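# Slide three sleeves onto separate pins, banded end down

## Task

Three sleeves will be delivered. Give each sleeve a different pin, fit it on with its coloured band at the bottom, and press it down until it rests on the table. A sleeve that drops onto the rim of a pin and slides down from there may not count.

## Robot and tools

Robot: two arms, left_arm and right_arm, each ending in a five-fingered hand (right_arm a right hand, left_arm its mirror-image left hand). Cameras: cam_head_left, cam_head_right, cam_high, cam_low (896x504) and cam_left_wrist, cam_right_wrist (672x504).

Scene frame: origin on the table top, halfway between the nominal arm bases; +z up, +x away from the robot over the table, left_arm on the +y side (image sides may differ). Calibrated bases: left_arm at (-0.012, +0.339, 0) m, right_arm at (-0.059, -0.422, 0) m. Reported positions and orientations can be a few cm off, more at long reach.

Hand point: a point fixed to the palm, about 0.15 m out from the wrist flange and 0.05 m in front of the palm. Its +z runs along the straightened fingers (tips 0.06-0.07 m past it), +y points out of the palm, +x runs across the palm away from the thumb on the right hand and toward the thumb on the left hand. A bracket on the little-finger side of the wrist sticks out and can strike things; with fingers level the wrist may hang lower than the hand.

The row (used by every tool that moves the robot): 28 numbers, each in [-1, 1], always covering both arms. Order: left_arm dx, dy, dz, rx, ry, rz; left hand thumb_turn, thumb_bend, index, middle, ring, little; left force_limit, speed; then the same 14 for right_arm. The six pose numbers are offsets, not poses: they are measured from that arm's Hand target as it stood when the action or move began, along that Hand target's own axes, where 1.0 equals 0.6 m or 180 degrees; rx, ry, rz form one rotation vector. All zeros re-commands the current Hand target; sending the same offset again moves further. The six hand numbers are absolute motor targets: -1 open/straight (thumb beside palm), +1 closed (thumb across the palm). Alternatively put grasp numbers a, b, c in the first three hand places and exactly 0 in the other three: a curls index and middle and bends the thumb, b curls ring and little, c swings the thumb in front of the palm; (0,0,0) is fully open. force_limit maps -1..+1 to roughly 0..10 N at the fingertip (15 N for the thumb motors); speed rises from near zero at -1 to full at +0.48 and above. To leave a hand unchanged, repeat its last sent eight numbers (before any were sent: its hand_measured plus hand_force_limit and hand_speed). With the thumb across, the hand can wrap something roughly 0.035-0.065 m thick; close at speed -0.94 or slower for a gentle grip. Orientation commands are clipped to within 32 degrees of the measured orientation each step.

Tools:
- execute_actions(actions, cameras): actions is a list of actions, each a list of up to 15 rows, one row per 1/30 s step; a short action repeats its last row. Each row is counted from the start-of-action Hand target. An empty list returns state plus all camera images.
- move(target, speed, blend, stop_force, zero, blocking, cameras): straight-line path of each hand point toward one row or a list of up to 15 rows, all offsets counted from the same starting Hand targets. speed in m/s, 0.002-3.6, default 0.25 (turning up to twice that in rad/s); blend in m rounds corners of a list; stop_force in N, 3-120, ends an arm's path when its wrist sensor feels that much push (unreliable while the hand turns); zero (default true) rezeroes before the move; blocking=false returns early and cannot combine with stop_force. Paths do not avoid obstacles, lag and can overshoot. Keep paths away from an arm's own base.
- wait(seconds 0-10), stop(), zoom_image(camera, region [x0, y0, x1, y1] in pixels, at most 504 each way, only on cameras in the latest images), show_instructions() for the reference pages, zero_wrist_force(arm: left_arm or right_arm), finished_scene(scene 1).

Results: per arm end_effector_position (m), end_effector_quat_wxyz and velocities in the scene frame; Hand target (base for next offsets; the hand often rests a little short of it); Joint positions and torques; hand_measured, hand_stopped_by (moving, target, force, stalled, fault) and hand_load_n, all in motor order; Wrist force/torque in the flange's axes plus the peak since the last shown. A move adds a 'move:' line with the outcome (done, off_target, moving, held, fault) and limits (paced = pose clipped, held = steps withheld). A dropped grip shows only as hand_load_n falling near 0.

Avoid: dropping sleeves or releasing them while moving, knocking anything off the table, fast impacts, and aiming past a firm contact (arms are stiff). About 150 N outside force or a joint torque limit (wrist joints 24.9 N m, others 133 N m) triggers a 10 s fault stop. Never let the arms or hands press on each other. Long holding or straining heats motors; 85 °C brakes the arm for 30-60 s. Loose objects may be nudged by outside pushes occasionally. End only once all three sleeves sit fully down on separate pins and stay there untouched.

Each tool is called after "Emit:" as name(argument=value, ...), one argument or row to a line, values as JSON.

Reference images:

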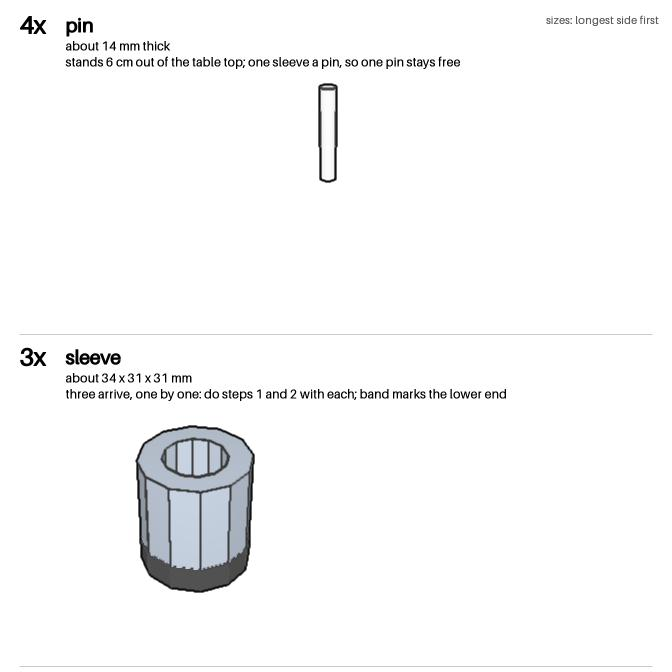

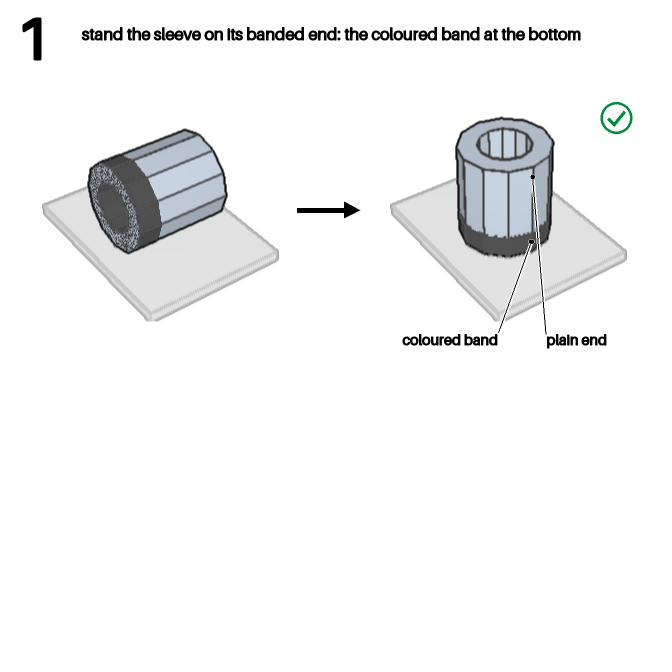

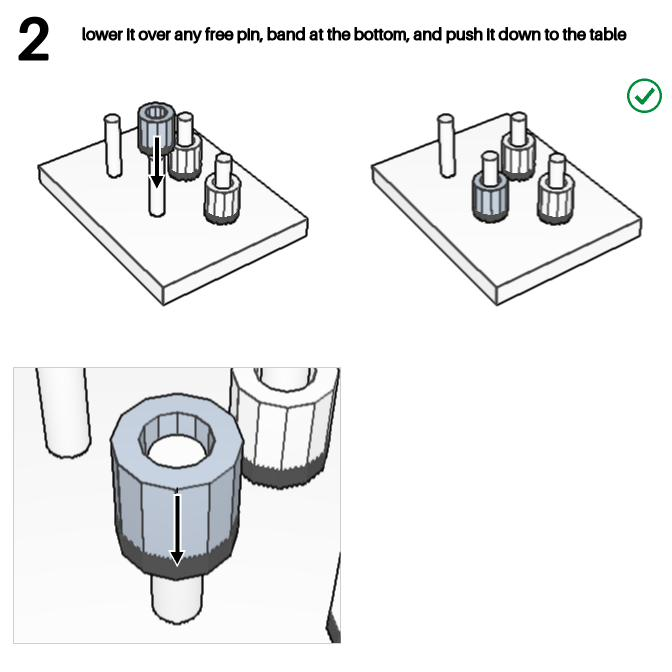

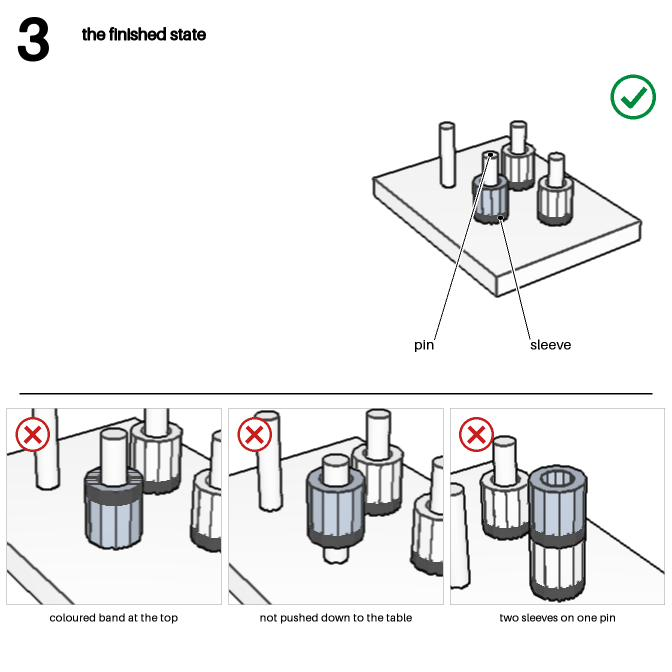

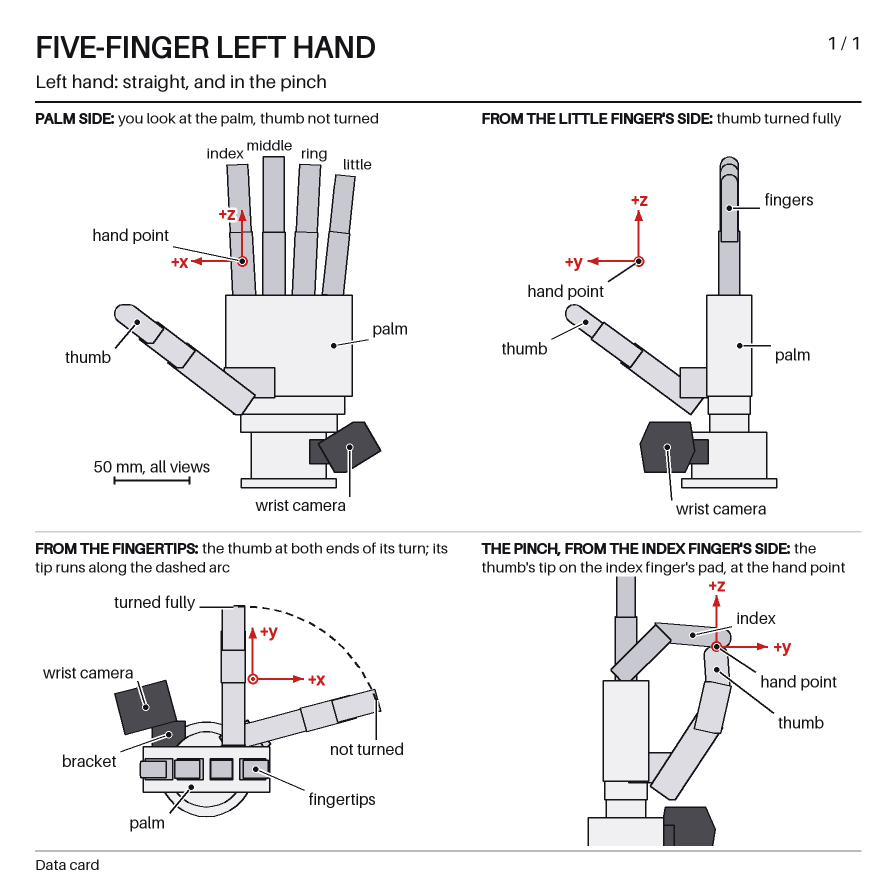

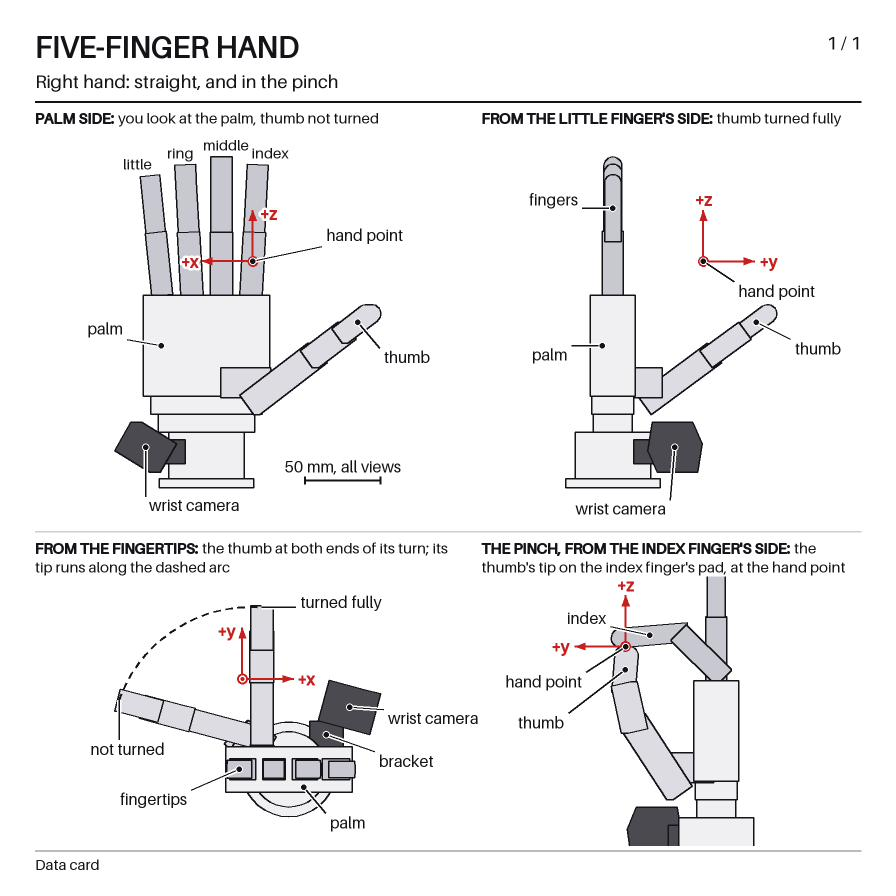

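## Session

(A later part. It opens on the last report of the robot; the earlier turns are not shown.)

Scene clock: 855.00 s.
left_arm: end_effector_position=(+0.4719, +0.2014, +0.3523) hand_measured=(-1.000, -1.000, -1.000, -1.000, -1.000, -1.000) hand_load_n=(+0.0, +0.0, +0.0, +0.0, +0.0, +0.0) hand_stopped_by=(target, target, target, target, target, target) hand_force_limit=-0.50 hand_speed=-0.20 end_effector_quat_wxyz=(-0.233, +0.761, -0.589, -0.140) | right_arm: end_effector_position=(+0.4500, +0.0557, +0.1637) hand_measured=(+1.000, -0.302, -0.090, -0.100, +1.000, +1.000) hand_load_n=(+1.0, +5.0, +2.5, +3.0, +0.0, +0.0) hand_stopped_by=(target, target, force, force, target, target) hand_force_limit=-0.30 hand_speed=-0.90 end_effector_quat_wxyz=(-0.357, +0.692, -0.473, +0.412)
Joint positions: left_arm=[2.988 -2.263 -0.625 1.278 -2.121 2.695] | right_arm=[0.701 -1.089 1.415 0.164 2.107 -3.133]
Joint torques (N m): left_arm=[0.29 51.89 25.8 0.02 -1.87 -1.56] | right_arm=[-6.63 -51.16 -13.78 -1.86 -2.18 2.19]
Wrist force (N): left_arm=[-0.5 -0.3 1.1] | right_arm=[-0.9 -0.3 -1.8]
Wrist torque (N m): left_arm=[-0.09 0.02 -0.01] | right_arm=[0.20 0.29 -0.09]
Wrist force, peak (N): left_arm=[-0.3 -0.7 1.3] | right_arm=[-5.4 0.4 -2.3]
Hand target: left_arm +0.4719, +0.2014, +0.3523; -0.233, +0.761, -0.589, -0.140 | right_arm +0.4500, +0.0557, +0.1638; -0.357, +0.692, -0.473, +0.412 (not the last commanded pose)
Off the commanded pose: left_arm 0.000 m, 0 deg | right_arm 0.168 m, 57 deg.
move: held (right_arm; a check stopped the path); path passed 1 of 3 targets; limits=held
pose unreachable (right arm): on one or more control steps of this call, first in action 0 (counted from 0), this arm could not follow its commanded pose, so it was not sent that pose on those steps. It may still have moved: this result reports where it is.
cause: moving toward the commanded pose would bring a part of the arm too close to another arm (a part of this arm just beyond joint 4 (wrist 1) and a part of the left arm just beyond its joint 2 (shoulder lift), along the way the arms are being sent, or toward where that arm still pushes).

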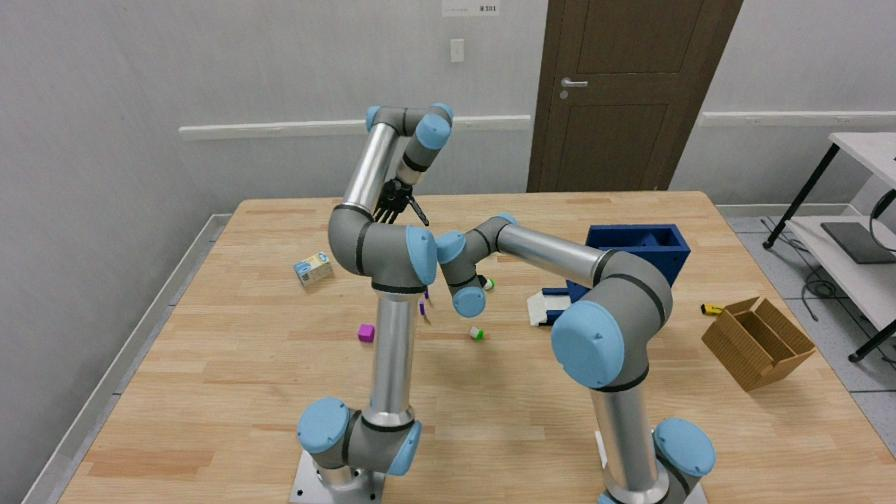

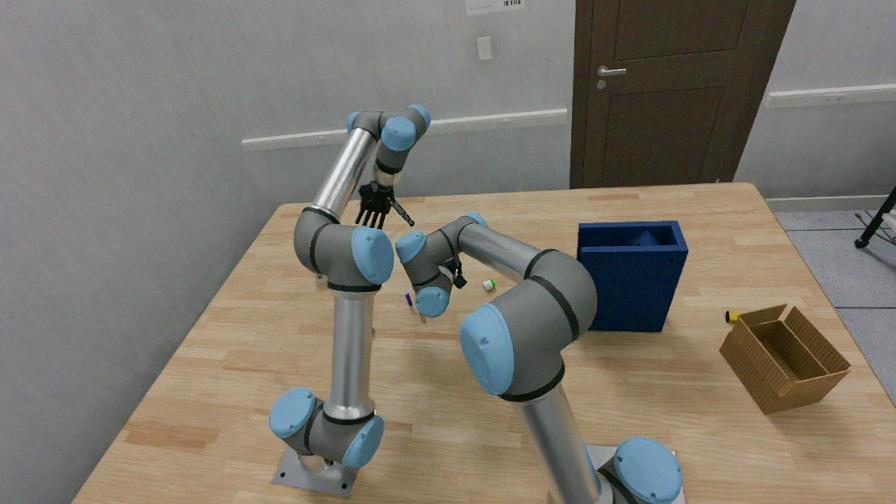

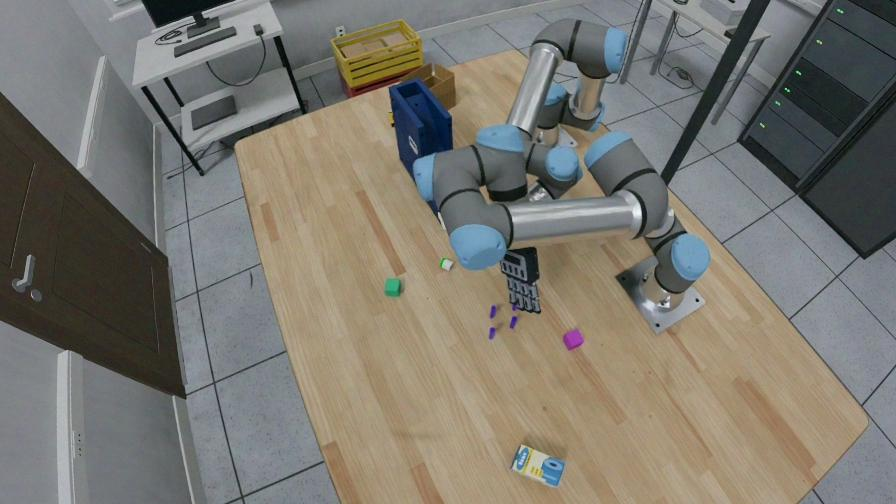

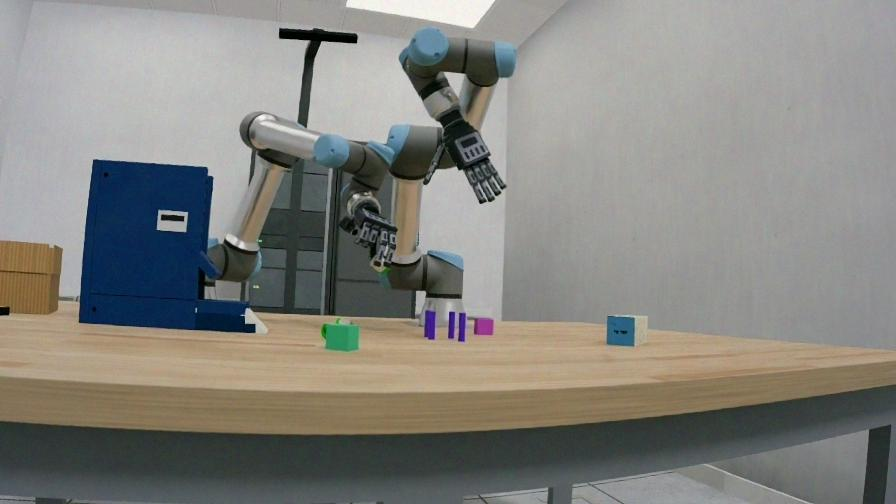

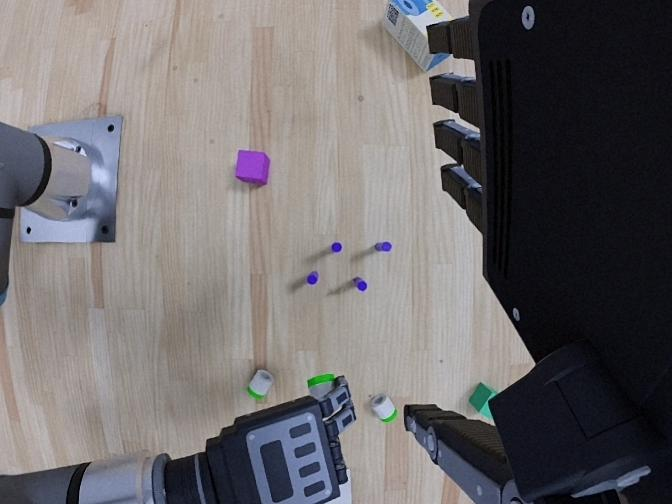

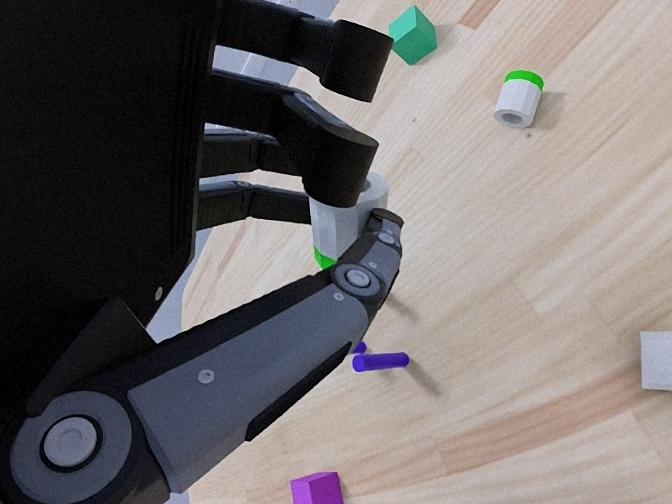

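Emit:
move(
  target=[-0.0027,-0.0058,-0.024,0.2405,0.0832,0.421,-1,-1,-1,-1,-1,-1,-0.5,-0.2, 0,0,0,0,0,0,1,-0.3,0.2,0.25,1,1,-0.3,-0.9],
  speed=0.25,
  cameras=["cam_left_wrist","cam_head_left","cam_low","cam_high"],
)

Scene clock: 929.50 s.
left_arm: end_effector_position=(+0.4739, +0.1960, +0.3661) hand_measured=(-1.000, -1.000, -1.000, -1.000, -1.000, -1.000) hand_load_n=(+0.0, +0.0, +0.0, +0.0, +0.0, +0.0) hand_stopped_by=(target, target, target, target, target, target) hand_force_limit=-0.50 hand_speed=-0.20 end_effector_quat_wxyz=(+0.273, -0.130, +0.952, -0.051) | right_arm: end_effector_position=(+0.4500, +0.0557, +0.1638) hand_measured=(+1.000, -0.302, -0.090, -0.100, +1.000, +1.000) hand_load_n=(+0.5, +5.5, +2.0, +3.5, +0.0, +0.0) hand_stopped_by=(target, target, force, force, target, target) hand_force_limit=-0.30 hand_speed=-0.90 end_effector_quat_wxyz=(-0.357, +0.692, -0.473, +0.412)
Joint positions: left_arm=[3.038 -1.84 -1.085 1.916 -1.615 4.321] | right_arm=[0.701 -1.089 1.415 0.164 2.107 -3.133]
Joint torques (N m): left_arm=[-7.2 19.09 30.65 -3.86 0.83 2.01] | right_arm=[-7.52 -52.12 -15.15 -1.76 -1.33 1.3]
Wrist force (N): left_arm=[-0.2 -0.8 1.0] | right_arm=[-1.0 -0.3 -1.8]
Wrist torque (N m): left_arm=[-0.17 -0.05 0.10] | right_arm=[0.19 0.30 -0.09]
Wrist force, peak (N): left_arm=[-0.5 -0.8 1.4] | right_arm=[-1.4 -0.2 -2.0]
Hand target: left_arm +0.4739, +0.1959, +0.3661; +0.273, -0.130, +0.952, -0.051 | right_arm +0.4500, +0.0557, +0.1638; -0.357, +0.692, -0.473, +0.412
Off the commanded pose: left_arm 0.000 m, 0 deg | right_arm 0.000 m, 0 deg.
move: done
Images, in order (width x height): cam_head_left 896x504, cam_high 896x504, cam_low 896x504, cam_left_wrist 672x504.

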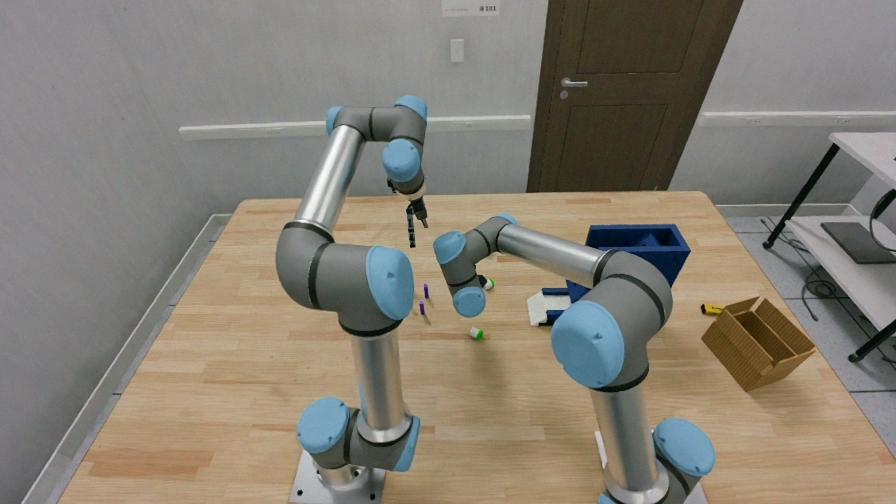

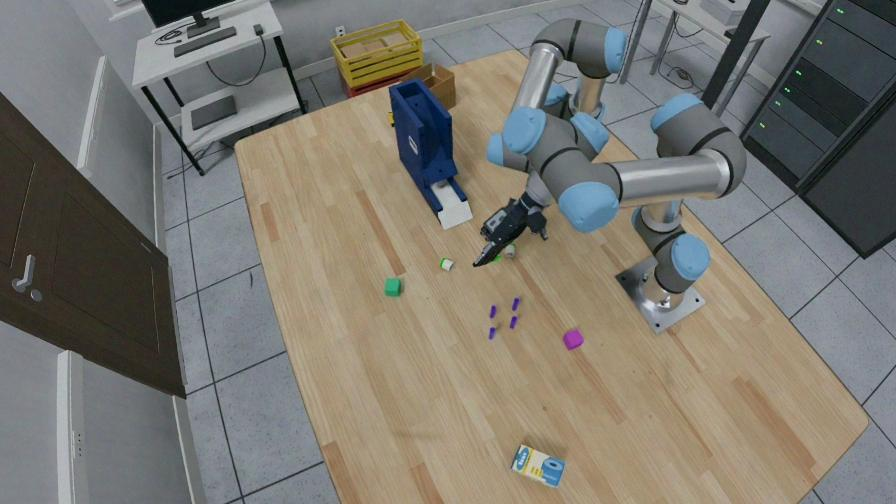

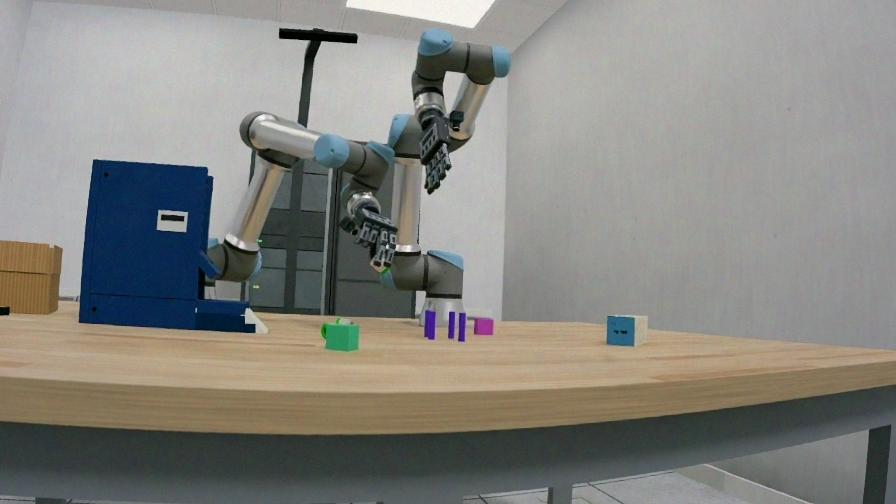

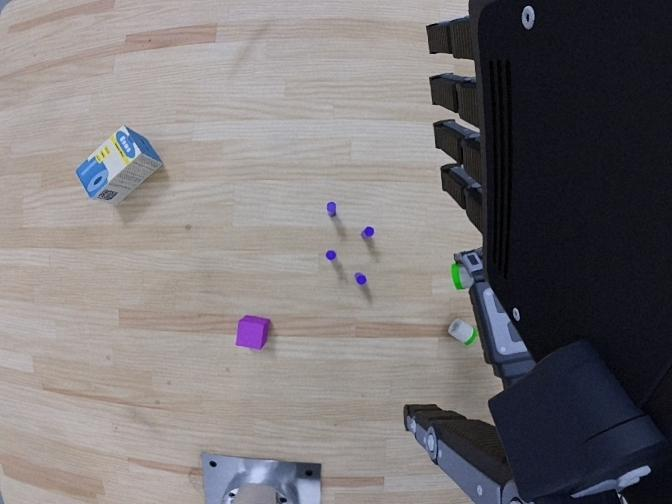

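Emit:
move(
  target=[
    [0,0,0,0,0,0,-1,-1,-1,-1,-1,-1,-0.5,-0.2, -0.1117,-0.052,0.0238,0.0021,0.1279,-0.2871,1,-0.3,0.2,0.25,1,1,-0.3,-0.9],
    [0,0,0,0,0,0,-1,-1,-1,-1,-1,-1,-0.5,-0.2, -0.264,-0.0278,0.0895,0.0021,0.1279,-0.2871,1,-0.3,0.2,0.25,1,1,-0.3,-0.9],
  ],
  speed=[0.2,0.15],
  blend=[0.02,0],
  cameras=["all"],
)

Emit:
zoom_image(
  camera="cam_left_wrist",
  region=[220, 150, 472, 340],
)

Emit:
zoom_image(
  camera="cam_low",
  region=[380, 230, 520, 350],
)

Emit:
zoom_image(
  camera="cam_right_wrist",
  region=[260, 120, 560, 345],
)

Scene clock: 938.23 s.
left_arm: end_effector_position=(+0.4739, +0.1959, +0.3661) hand_measured=(-1.000, -1.000, -1.000, -1.000, -1.000, -1.000) hand_load_n=(+0.0, +0.0, +0.0, +0.0, +0.0, +0.0) hand_stopped_by=(target, target, target, target, target, target) hand_force_limit=-0.50 hand_speed=-0.20 end_effector_quat_wxyz=(+0.273, -0.130, +0.952, -0.051) | right_arm: end_effector_position=(+0.4565, +0.1058, +0.1679) hand_measured=(+1.000, -0.302, -0.090, -0.100, +1.000, +1.000) hand_load_n=(+1.0, +5.5, +2.0, +3.5, +0.0, +0.0) hand_stopped_by=(target, target, force, force, target, target) hand_force_limit=-0.30 hand_speed=-0.90 end_effector_quat_wxyz=(-0.154, +0.740, -0.288, +0.589)
Joint positions: left_arm=[3.038 -1.84 -1.085 1.916 -1.615 4.322] | right_arm=[0.893 -0.78 0.99 0.261 2.531 -3.691]
Joint torques (N m): left_arm=[-7.32 18.9 29.56 -3.96 -0.51 0.16] | right_arm=[-7.87 -64.86 -14.14 2.28 -1.93 2.13]
Wrist force (N): left_arm=[-0.2 -0.7 0.9] | right_arm=[-1.2 0.0 -2.1]
Wrist torque (N m): left_arm=[-0.15 -0.04 0.06] | right_arm=[0.17 0.35 -0.01]
Wrist force, peak (N): left_arm=[-0.3 -0.6 1.3] | right_arm=[-4.1 -1.3 -2.2]
Hand target: left_arm +0.4739, +0.1959, +0.3661; +0.273, -0.130, +0.952, -0.051 | right_arm +0.4566, +0.1057, +0.1680; -0.154, +0.740, -0.288, +0.589 (not the last commanded pose)
Off the commanded pose: left_arm 0.000 m, 0 deg | right_arm 0.122 m, 19 deg.
move: held (right_arm; a check stopped the path); path passed 0 of 2 targets; limits=held
pose unreachable (right arm): on one or more control steps of this call, first in action 0 (counted from 0), this arm could not follow its commanded pose, so it was not sent that pose on those steps. It may still have moved: this result reports where it is.
cause: moving toward the commanded pose would bring a part of the arm too close to another arm (a part of this arm just beyond joint 3 (elbow) and a part of the left arm just beyond its joint 6 (wrist 3), where that arm would come to rest).

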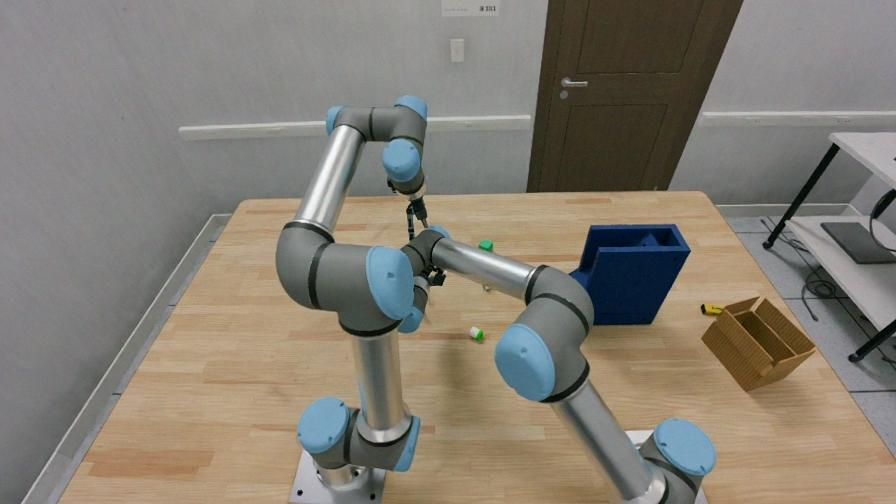

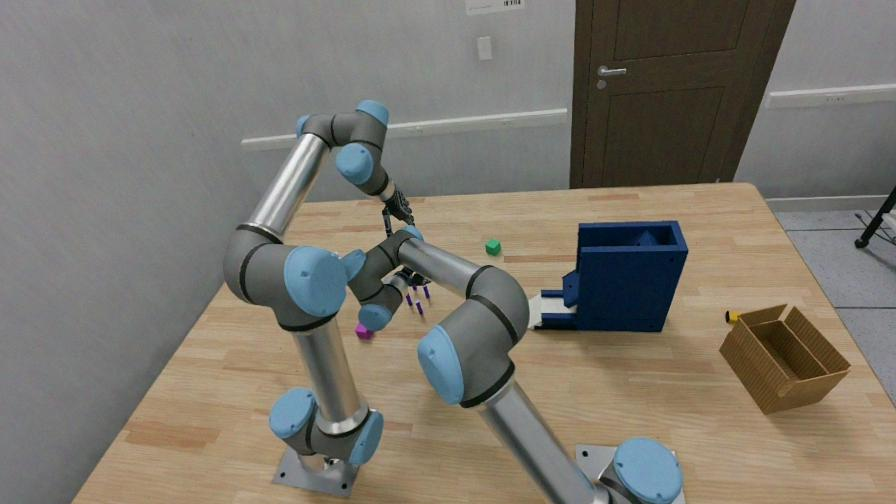

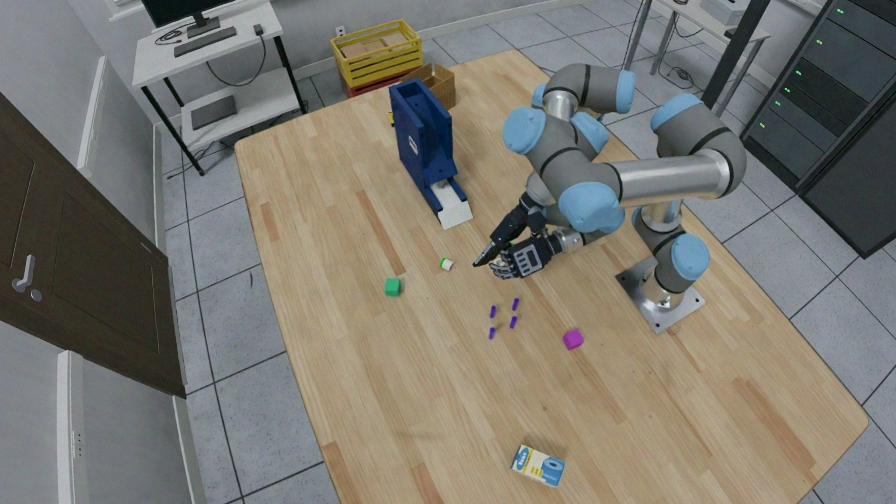

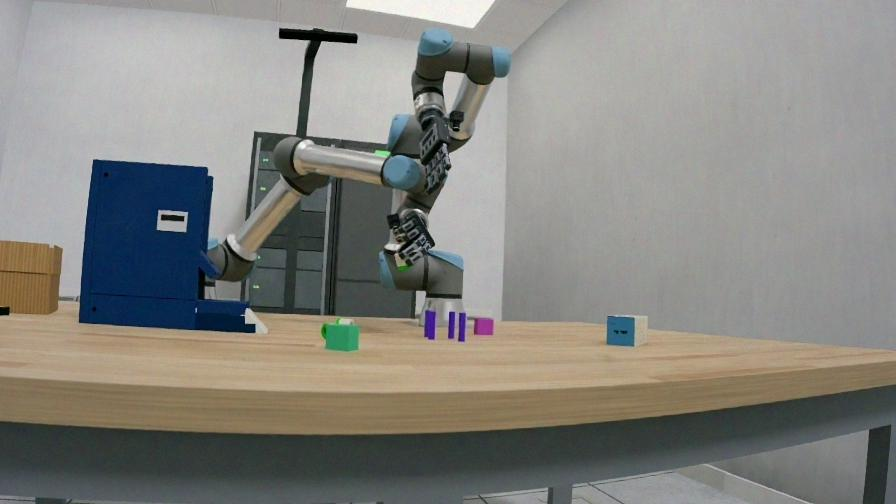

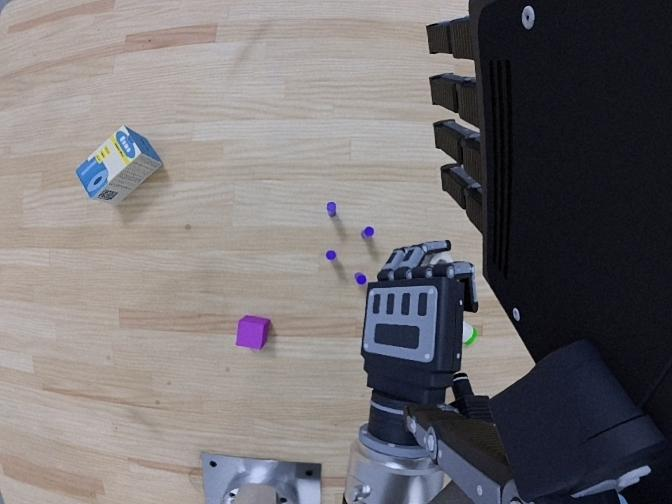

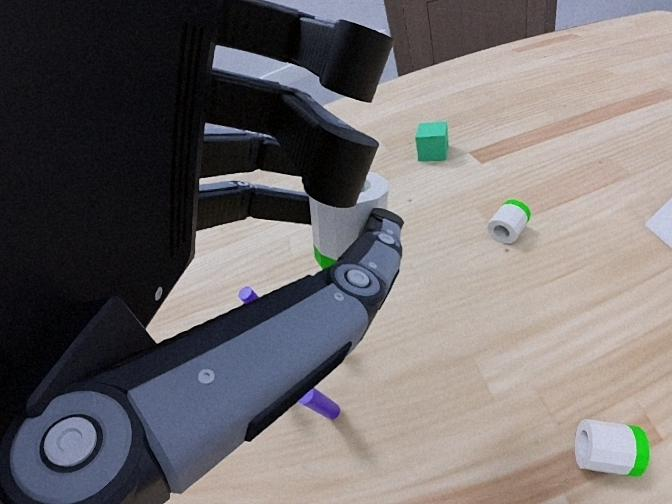

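Scaled by 2.000 from the camera's 672x504 image, which has a finer 960x720 frame.

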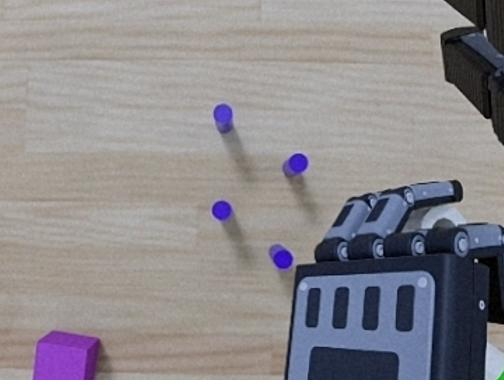

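Scaled by 3.600 from the camera's 896x504 image, which has a finer 1280x720 frame.

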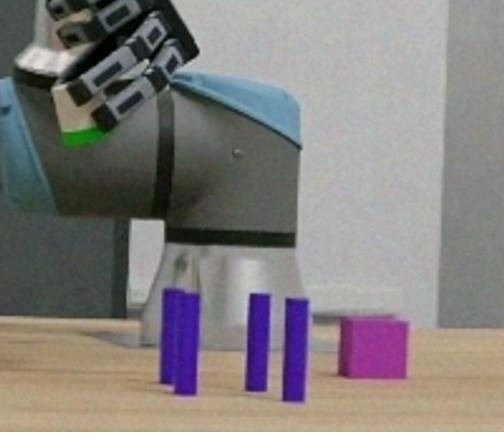

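Scaled by 1.680 from the camera's 672x504 image, which has a finer 960x720 frame.

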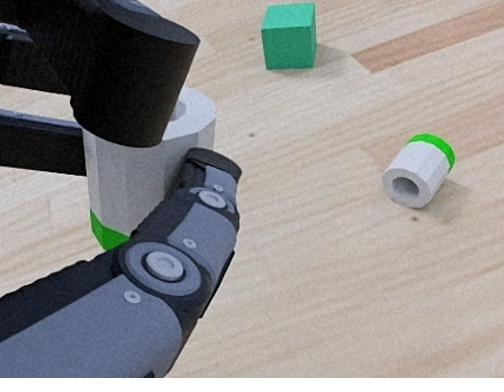

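Emit:
move(
  target=[
    [-0.1015,-0.0338,-0.1693,0,0,0,-1,-1,-1,-1,-1,-1,-0.5,-0.2, 0,0,0,0,0,0,1,-0.3,0.2,0.25,1,1,-0.3,-0.9],
    [-0.0295,-0.0125,-0.0785,0.2538,0.0845,0.4234,-1,-1,-1,-1,-1,-1,-0.5,-0.2, 0,0,0,0,0,0,1,-0.3,0.2,0.25,1,1,-0.3,-0.9],
  ],
  speed=[0.25,0.3],
  blend=[0.03,0],
  cameras=["cam_left_wrist","cam_head_left","cam_low","cam_high"],
)

Scene clock: 954.50 s.
left_arm: end_effector_position=(+0.4668, +0.1949, +0.4301) hand_measured=(-1.000, -1.000, -1.000, -1.000, -1.000, -1.000) hand_load_n=(+0.0, +0.0, +0.0, +0.0, +0.0, +0.0) hand_stopped_by=(target, target, target, target, target, target) hand_force_limit=-0.50 hand_speed=-0.20 end_effector_quat_wxyz=(+0.191, +0.454, +0.846, -0.202) | right_arm: end_effector_position=(+0.4566, +0.1057, +0.1679) hand_measured=(+1.000, -0.302, -0.090, -0.100, +1.000, +1.000) hand_load_n=(+1.0, +5.5, +2.0, +3.5, +0.0, +0.0) hand_stopped_by=(target, target, force, force, target, target) hand_force_limit=-0.30 hand_speed=-0.90 end_effector_quat_wxyz=(-0.154, +0.740, -0.288, +0.589)
Joint positions: left_arm=[3.335 -1.839 -1.041 1.372 -1.011 5.845] | right_arm=[0.892 -0.781 0.99 0.261 2.531 -3.691]
Joint torques (N m): left_arm=[-6.83 39.58 27.52 0.28 0.94 1.82] | right_arm=[-7.47 -63.3 -14.15 2.24 -1.98 2.05]
Wrist force (N): left_arm=[-0.4 -1.0 1.1] | right_arm=[-1.2 -0.3 -1.9]
Wrist torque (N m): left_arm=[-0.20 -0.04 0.07] | right_arm=[0.11 0.35 -0.01]
Wrist force, peak (N): left_arm=[0.8 -0.3 2.7] | right_arm=[-1.4 -0.1 -2.3]
Hand target: left_arm +0.4667, +0.1948, +0.4302; +0.191, +0.455, +0.846, -0.202 (not the last commanded pose) | right_arm +0.4566, +0.1057, +0.1680; -0.154, +0.740, -0.288, +0.589
Off the commanded pose: left_arm 0.014 m, 18 deg | right_arm 0.000 m, 0 deg.
move: held (left_arm; a check stopped the path); path passed 1 of 2 targets; limits=held
pose unreachable (left arm): on one or more control steps of this call, first in action 0 (counted from 0), this arm could not follow its commanded pose, so it was not sent that pose on those steps. It may still have moved: this result reports where it is.
cause: moving toward the commanded pose would bring a part of the arm too close to another arm (a part of this arm just beyond joint 6 (wrist 3) and a part of the right arm just beyond its joint 3 (elbow), 7 mm apart when this arm was first held).
Images, in order (width x height): cam_head_left 896x504, cam_high 896x504, cam_low 896x504, cam_left_wrist 672x504.

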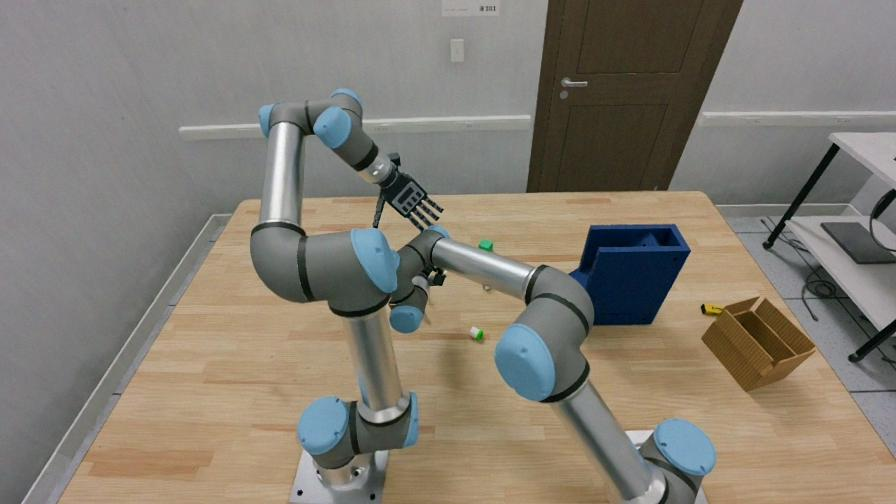

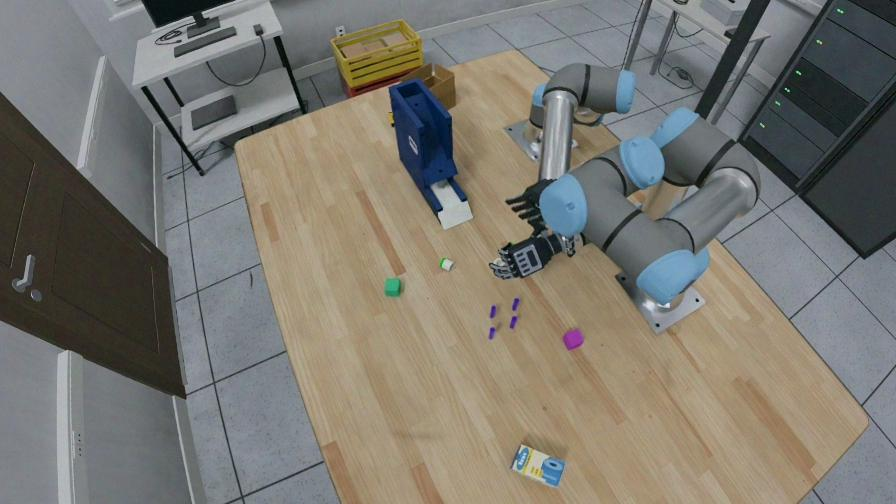

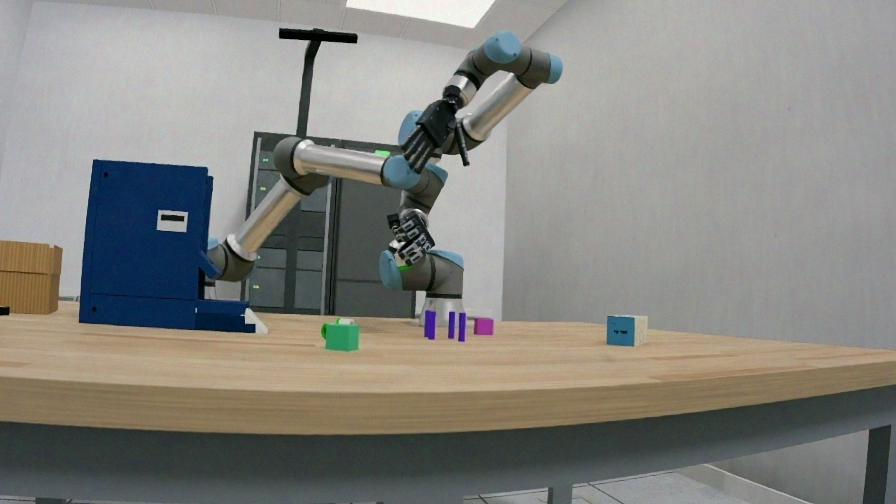

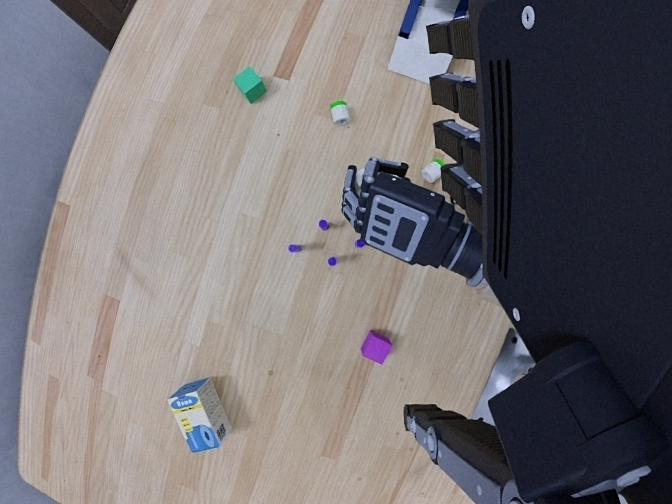

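Emit:
move(
  target=[
    [0,0,0,0,0,0,-1,-1,-1,-1,-1,-1,-0.5,-0.2, 0.0548,0.1447,-0.035,0,0,0,1,-0.3,0.2,0.25,1,1,-0.3,-0.9],
    [0.0133,0.0015,0.0193,0.0507,0.0168,0.0845,-1,-1,-1,-1,-1,-1,-0.5,-0.2, 0.0548,0.1447,-0.035,0,0,0,1,-0.3,0.2,0.25,1,1,-0.3,-0.9],
  ],
  speed=[0.15,0.25],
  cameras=["cam_left_wrist","cam_right_wrist","cam_low","cam_high"],
)

Scene clock: 966.30 s.
left_arm: end_effector_position=(+0.4650, +0.1949, +0.4161) hand_measured=(-1.000, -1.000, -1.000, -1.000, -1.000, -1.000) hand_load_n=(+0.5, +0.0, +0.0, +0.0, +0.0, +0.0) hand_stopped_by=(target, target, target, target, target, target) hand_force_limit=-0.50 hand_speed=-0.20 end_effector_quat_wxyz=(+0.157, +0.581, +0.765, -0.229) end_effector_velocity=(+0.001, +0.000, +0.001) end_effector_angular_velocity=(+0.001, -0.006, -0.004) | right_arm: end_effector_position=(+0.4198, +0.0198, +0.1499) hand_measured=(+1.000, -0.302, -0.090, -0.100, +1.000, +1.000) hand_load_n=(+1.0, +5.0, +2.5, +3.5, +0.0, +0.0) hand_stopped_by=(target, target, force, force, target, target) hand_force_limit=-0.30 hand_speed=-0.90 end_effector_quat_wxyz=(-0.154, +0.740, -0.288, +0.589)
Joint positions: left_arm=[3.367 -1.879 -1.081 1.236 -1.026 6.251] | right_arm=[0.847 -1.003 1.417 0.029 2.491 -3.725]
Joint velocities: left_arm=[0 0.001 0.001 0.001 0 0.005] | right_arm=[within noise]
Joint torques (N m): left_arm=[-5.69 44.51 28.46 -0.45 2.34 1.73] | right_arm=[6.59 -46.02 -13.19 -1.74 2.99 2.11]
Wrist force (N): left_arm=[-0.5 -0.9 1.2] | right_arm=[-1.0 -0.1 -1.9]
Wrist torque (N m): left_arm=[-0.18 -0.01 0.06] | right_arm=[0.16 0.30 0.11]
Wrist force, peak (N): left_arm=[-0.5 -1.1 1.2] | right_arm=[-1.9 -1.7 -1.5]
Hand target: left_arm +0.4650, +0.1948, +0.4162; +0.157, +0.581, +0.765, -0.229 | right_arm +0.4198, +0.0198, +0.1500; -0.154, +0.740, -0.288, +0.589
Off the commanded pose: left_arm 0.000 m, 0 deg | right_arm 0.000 m, 0 deg.
move: done
Images, in order (width x height): cam_high 896x504, cam_low 896x504, cam_left_wrist 672x504, cam_right_wrist 672x504.

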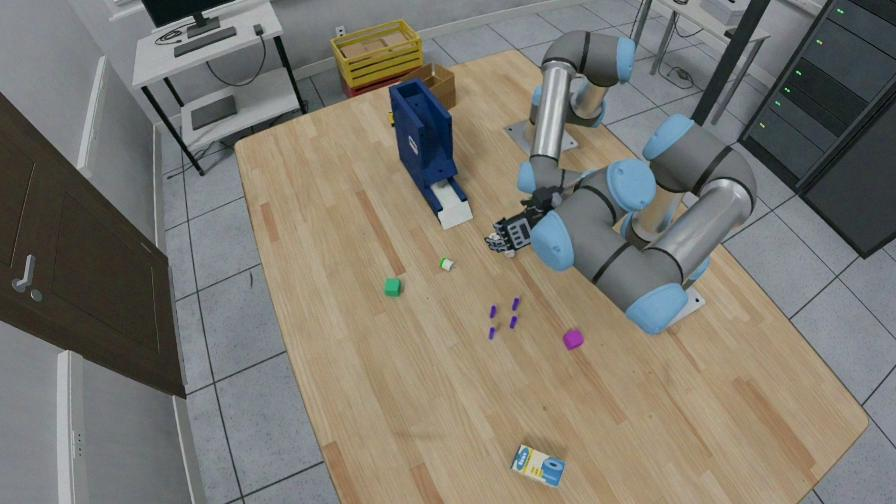

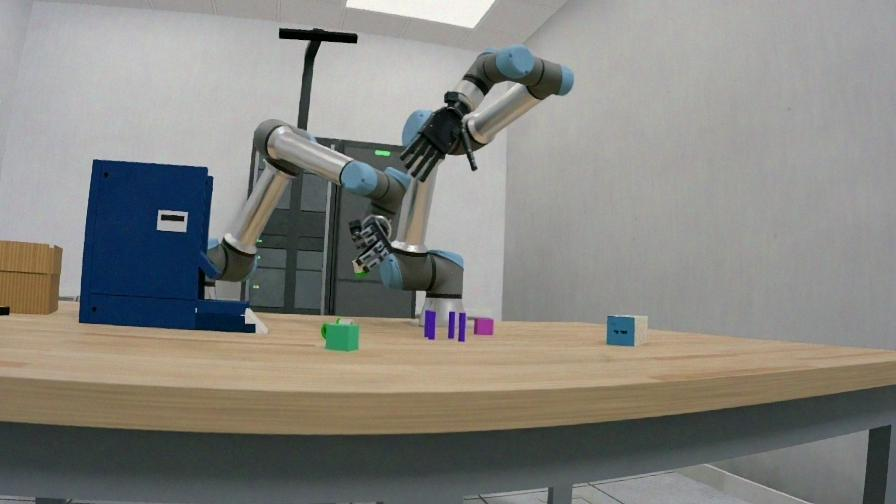

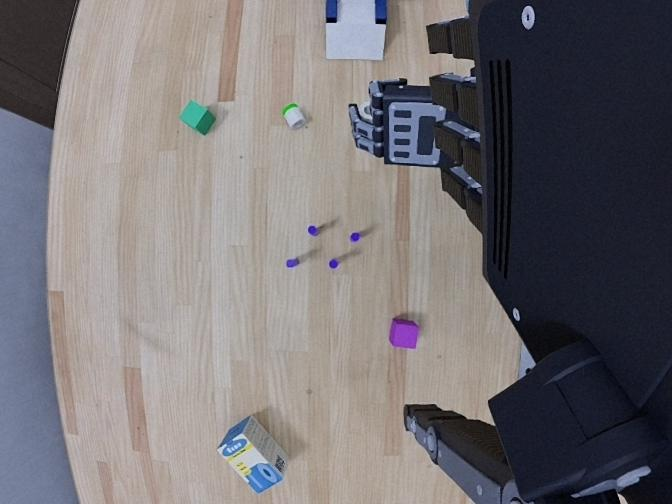

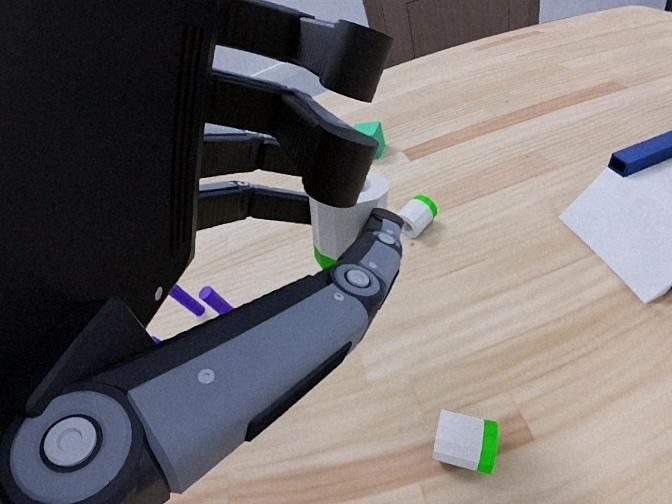

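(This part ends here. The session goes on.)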